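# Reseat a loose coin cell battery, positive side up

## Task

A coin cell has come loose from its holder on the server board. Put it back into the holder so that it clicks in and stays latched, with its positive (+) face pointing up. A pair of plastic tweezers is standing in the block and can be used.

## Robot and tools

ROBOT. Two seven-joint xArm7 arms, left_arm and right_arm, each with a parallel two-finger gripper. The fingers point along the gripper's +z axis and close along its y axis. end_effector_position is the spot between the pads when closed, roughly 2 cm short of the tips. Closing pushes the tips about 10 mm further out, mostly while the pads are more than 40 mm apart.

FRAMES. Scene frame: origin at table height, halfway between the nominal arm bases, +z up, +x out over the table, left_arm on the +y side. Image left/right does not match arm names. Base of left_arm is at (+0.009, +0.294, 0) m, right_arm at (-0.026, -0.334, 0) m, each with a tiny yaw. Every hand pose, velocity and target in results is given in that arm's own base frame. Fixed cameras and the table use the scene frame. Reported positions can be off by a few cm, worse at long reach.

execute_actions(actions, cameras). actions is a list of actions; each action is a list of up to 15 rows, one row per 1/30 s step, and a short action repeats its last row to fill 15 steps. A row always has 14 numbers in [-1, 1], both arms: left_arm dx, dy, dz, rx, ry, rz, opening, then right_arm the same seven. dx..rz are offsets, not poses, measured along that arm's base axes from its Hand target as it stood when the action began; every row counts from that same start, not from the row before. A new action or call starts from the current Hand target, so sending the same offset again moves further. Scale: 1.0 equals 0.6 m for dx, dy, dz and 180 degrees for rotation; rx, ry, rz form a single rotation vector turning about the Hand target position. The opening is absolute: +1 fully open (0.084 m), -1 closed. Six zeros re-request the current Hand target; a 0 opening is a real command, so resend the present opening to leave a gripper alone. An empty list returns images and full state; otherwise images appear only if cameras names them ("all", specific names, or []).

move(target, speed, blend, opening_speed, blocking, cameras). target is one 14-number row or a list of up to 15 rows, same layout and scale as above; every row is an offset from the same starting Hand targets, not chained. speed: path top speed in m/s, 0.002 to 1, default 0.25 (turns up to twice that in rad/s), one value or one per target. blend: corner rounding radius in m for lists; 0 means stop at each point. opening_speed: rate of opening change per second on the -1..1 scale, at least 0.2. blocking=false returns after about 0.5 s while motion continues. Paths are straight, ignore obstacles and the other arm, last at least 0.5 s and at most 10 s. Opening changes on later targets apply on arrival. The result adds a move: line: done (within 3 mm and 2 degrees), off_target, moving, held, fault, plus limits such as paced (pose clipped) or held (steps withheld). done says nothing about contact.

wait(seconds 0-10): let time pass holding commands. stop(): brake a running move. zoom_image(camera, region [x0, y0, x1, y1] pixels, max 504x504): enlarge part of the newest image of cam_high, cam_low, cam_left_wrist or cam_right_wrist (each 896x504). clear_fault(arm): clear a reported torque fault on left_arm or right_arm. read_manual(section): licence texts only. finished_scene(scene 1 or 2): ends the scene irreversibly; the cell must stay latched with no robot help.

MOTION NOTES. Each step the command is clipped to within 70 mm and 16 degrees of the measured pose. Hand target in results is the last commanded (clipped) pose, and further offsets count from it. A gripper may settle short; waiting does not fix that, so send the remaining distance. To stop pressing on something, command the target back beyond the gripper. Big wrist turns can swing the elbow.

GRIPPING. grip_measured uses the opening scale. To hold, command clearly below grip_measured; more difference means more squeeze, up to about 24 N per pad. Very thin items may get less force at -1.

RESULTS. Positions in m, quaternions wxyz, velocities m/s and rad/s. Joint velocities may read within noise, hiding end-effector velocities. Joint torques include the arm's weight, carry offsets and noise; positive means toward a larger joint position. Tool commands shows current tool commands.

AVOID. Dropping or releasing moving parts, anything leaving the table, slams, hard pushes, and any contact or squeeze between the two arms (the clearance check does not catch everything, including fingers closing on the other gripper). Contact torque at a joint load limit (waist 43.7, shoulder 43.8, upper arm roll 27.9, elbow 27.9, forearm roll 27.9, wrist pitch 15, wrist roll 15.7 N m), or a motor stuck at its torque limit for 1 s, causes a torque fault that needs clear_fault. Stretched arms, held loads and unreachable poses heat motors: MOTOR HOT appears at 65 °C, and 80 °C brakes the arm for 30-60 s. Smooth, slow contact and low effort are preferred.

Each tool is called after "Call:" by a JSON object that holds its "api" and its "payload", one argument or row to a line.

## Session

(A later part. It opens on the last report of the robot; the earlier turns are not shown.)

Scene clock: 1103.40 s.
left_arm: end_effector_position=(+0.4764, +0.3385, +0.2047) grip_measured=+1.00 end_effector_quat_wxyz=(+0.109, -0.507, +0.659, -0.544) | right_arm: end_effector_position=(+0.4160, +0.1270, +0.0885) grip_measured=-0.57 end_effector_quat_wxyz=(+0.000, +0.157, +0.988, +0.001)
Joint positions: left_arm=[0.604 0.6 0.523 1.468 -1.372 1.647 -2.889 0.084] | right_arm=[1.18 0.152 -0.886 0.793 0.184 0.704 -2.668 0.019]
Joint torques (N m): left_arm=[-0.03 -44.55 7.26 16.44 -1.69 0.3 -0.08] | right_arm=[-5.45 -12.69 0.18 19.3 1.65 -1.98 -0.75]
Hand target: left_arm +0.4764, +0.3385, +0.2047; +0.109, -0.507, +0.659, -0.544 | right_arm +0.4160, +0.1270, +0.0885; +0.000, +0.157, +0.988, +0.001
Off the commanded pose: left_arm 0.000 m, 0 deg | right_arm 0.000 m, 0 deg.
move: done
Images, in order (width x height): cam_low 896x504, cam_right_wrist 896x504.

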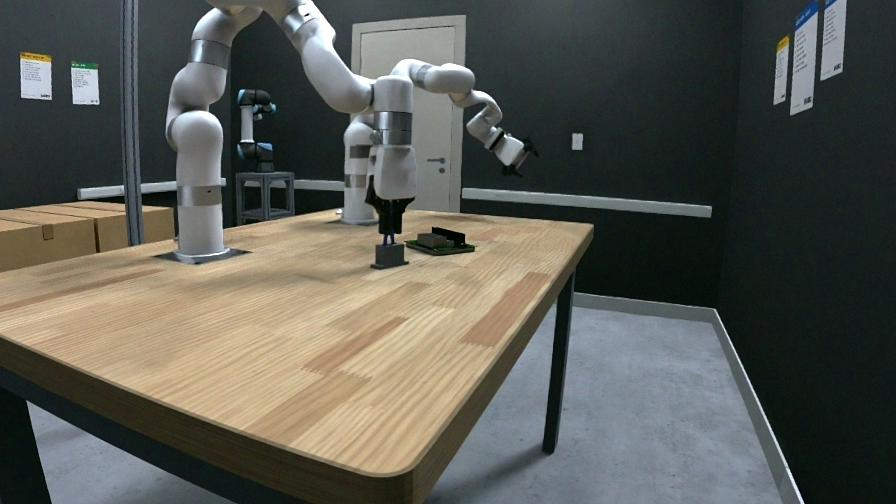

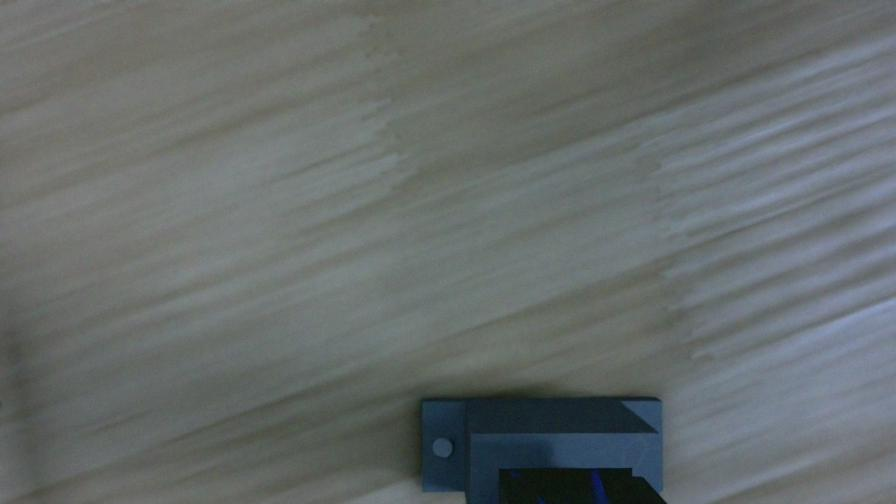

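Call:
{"api": "move", "payload": {
  "target": [
    [0,0,0,0,0,0,1, 0,0,0,0,0,0,1],
    [0,0,0,0,0,0,1, 0,0,0.16,0,0,0,1],
    [0,0,0,0,0,0,1, 0.0183,0.4993,0.15,0,0,0.4272,1],
    [0,0,0,0,0,0,1, 0.0183,0.4993,-0.0058,0,0,0.4272,1]
  ],
  "speed": [0.1,0.15,0.35,0.2],
  "blend": [0,0.02,0.02,0],
  "opening_speed": 1.5,
  "cameras": ["all"]
}}

Call:
{"api": "zoom_image", "payload": {
  "camera": "cam_right_wrist",
  "region": [380, 200, 520, 300]
}}

Call:
{"api": "zoom_image", "payload": {
  "camera": "cam_low",
  "region": [330, 130, 480, 280]
}}

Scene clock: 1121.87 s.
left_arm: end_effector_position=(+0.4764, +0.3385, +0.2047) grip_measured=+1.00 end_effector_quat_wxyz=(+0.109, -0.507, +0.659, -0.544) | right_arm: end_effector_position=(+0.4269, +0.4265, +0.0851) grip_measured=+1.00 end_effector_quat_wxyz=(-0.001, -0.491, +0.871, +0.000)
Joint positions: left_arm=[0.604 0.6 0.523 1.468 -1.372 1.647 -2.889 0.084] | right_arm=[1.201 0.663 -0.522 1.532 0.382 0.974 -3.616 0.084]
Joint torques (N m): left_arm=[0.22 -44.99 7.16 16.31 -1.51 0.33 -0.19] | right_arm=[-5.36 -36.08 -2.91 20.65 1.78 -2.35 -0.67]
Hand target: left_arm +0.4764, +0.3385, +0.2047; +0.109, -0.507, +0.659, -0.544 | right_arm +0.4270, +0.4266, +0.0850; -0.001, -0.491, +0.871, +0.000
Off the commanded pose: left_arm 0.000 m, 0 deg | right_arm 0.000 m, 0 deg.
move: done

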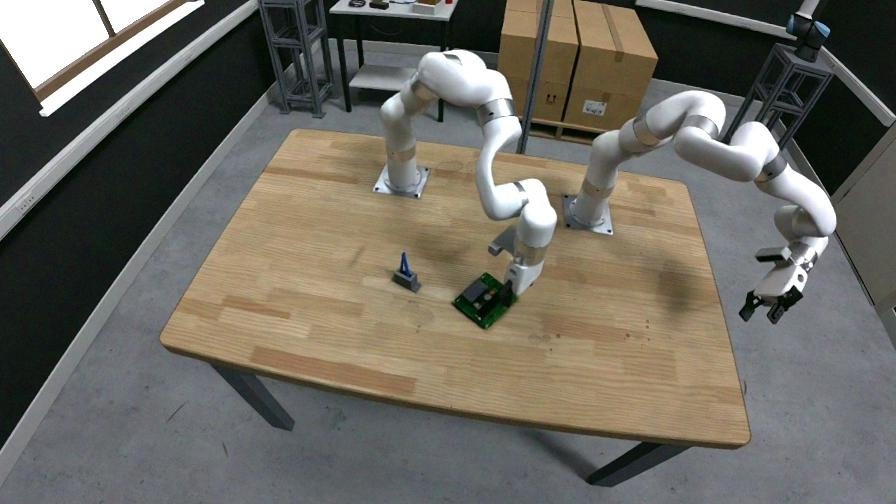

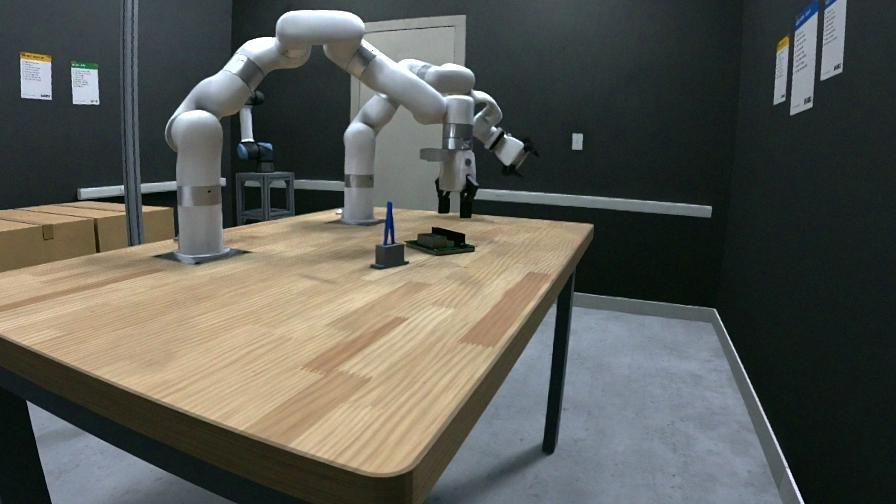

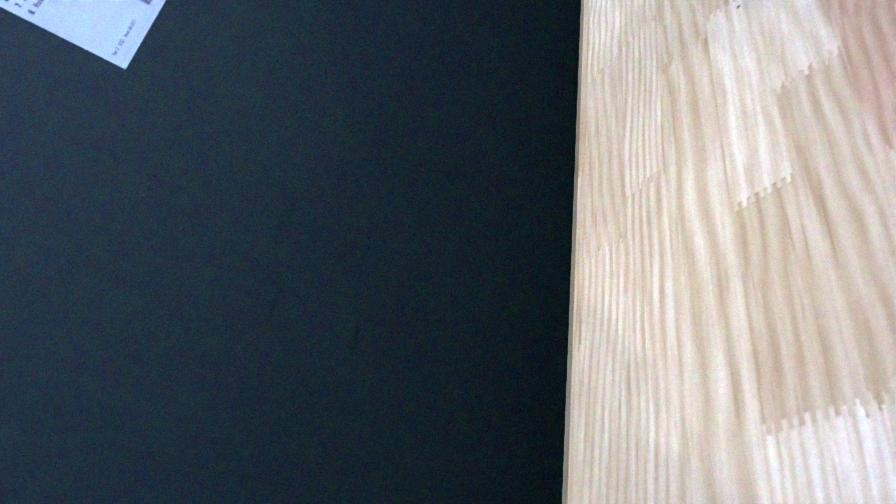

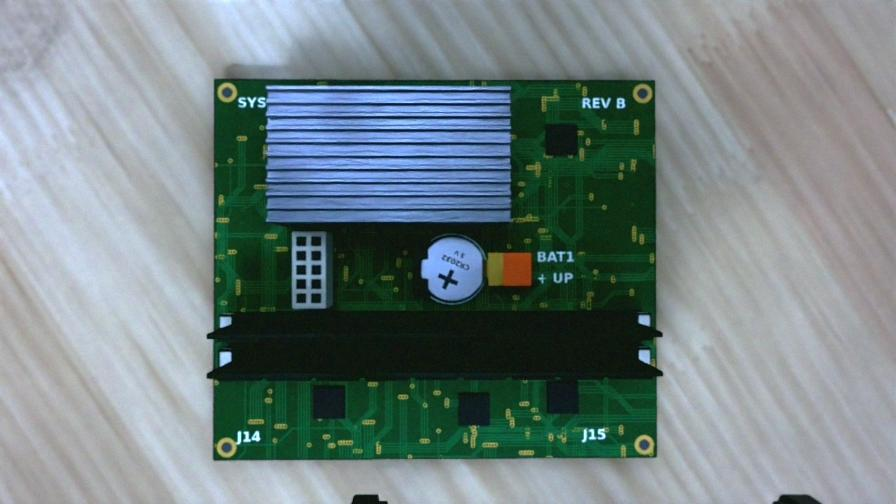

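Scaled by 3.600 from the camera's 896x504 image, which has a finer 1280x720 frame.

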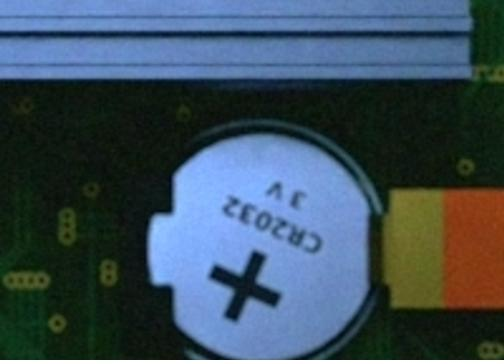

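Scaled by 3.360 from the camera's 896x504 image, which has a finer 1280x720 frame.

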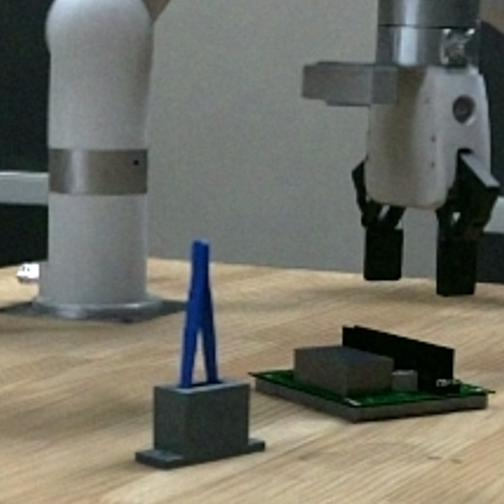

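Call:
{"api": "finished_scene", "payload": {
  "scene": 1
}}

The scene is finished: the task was done.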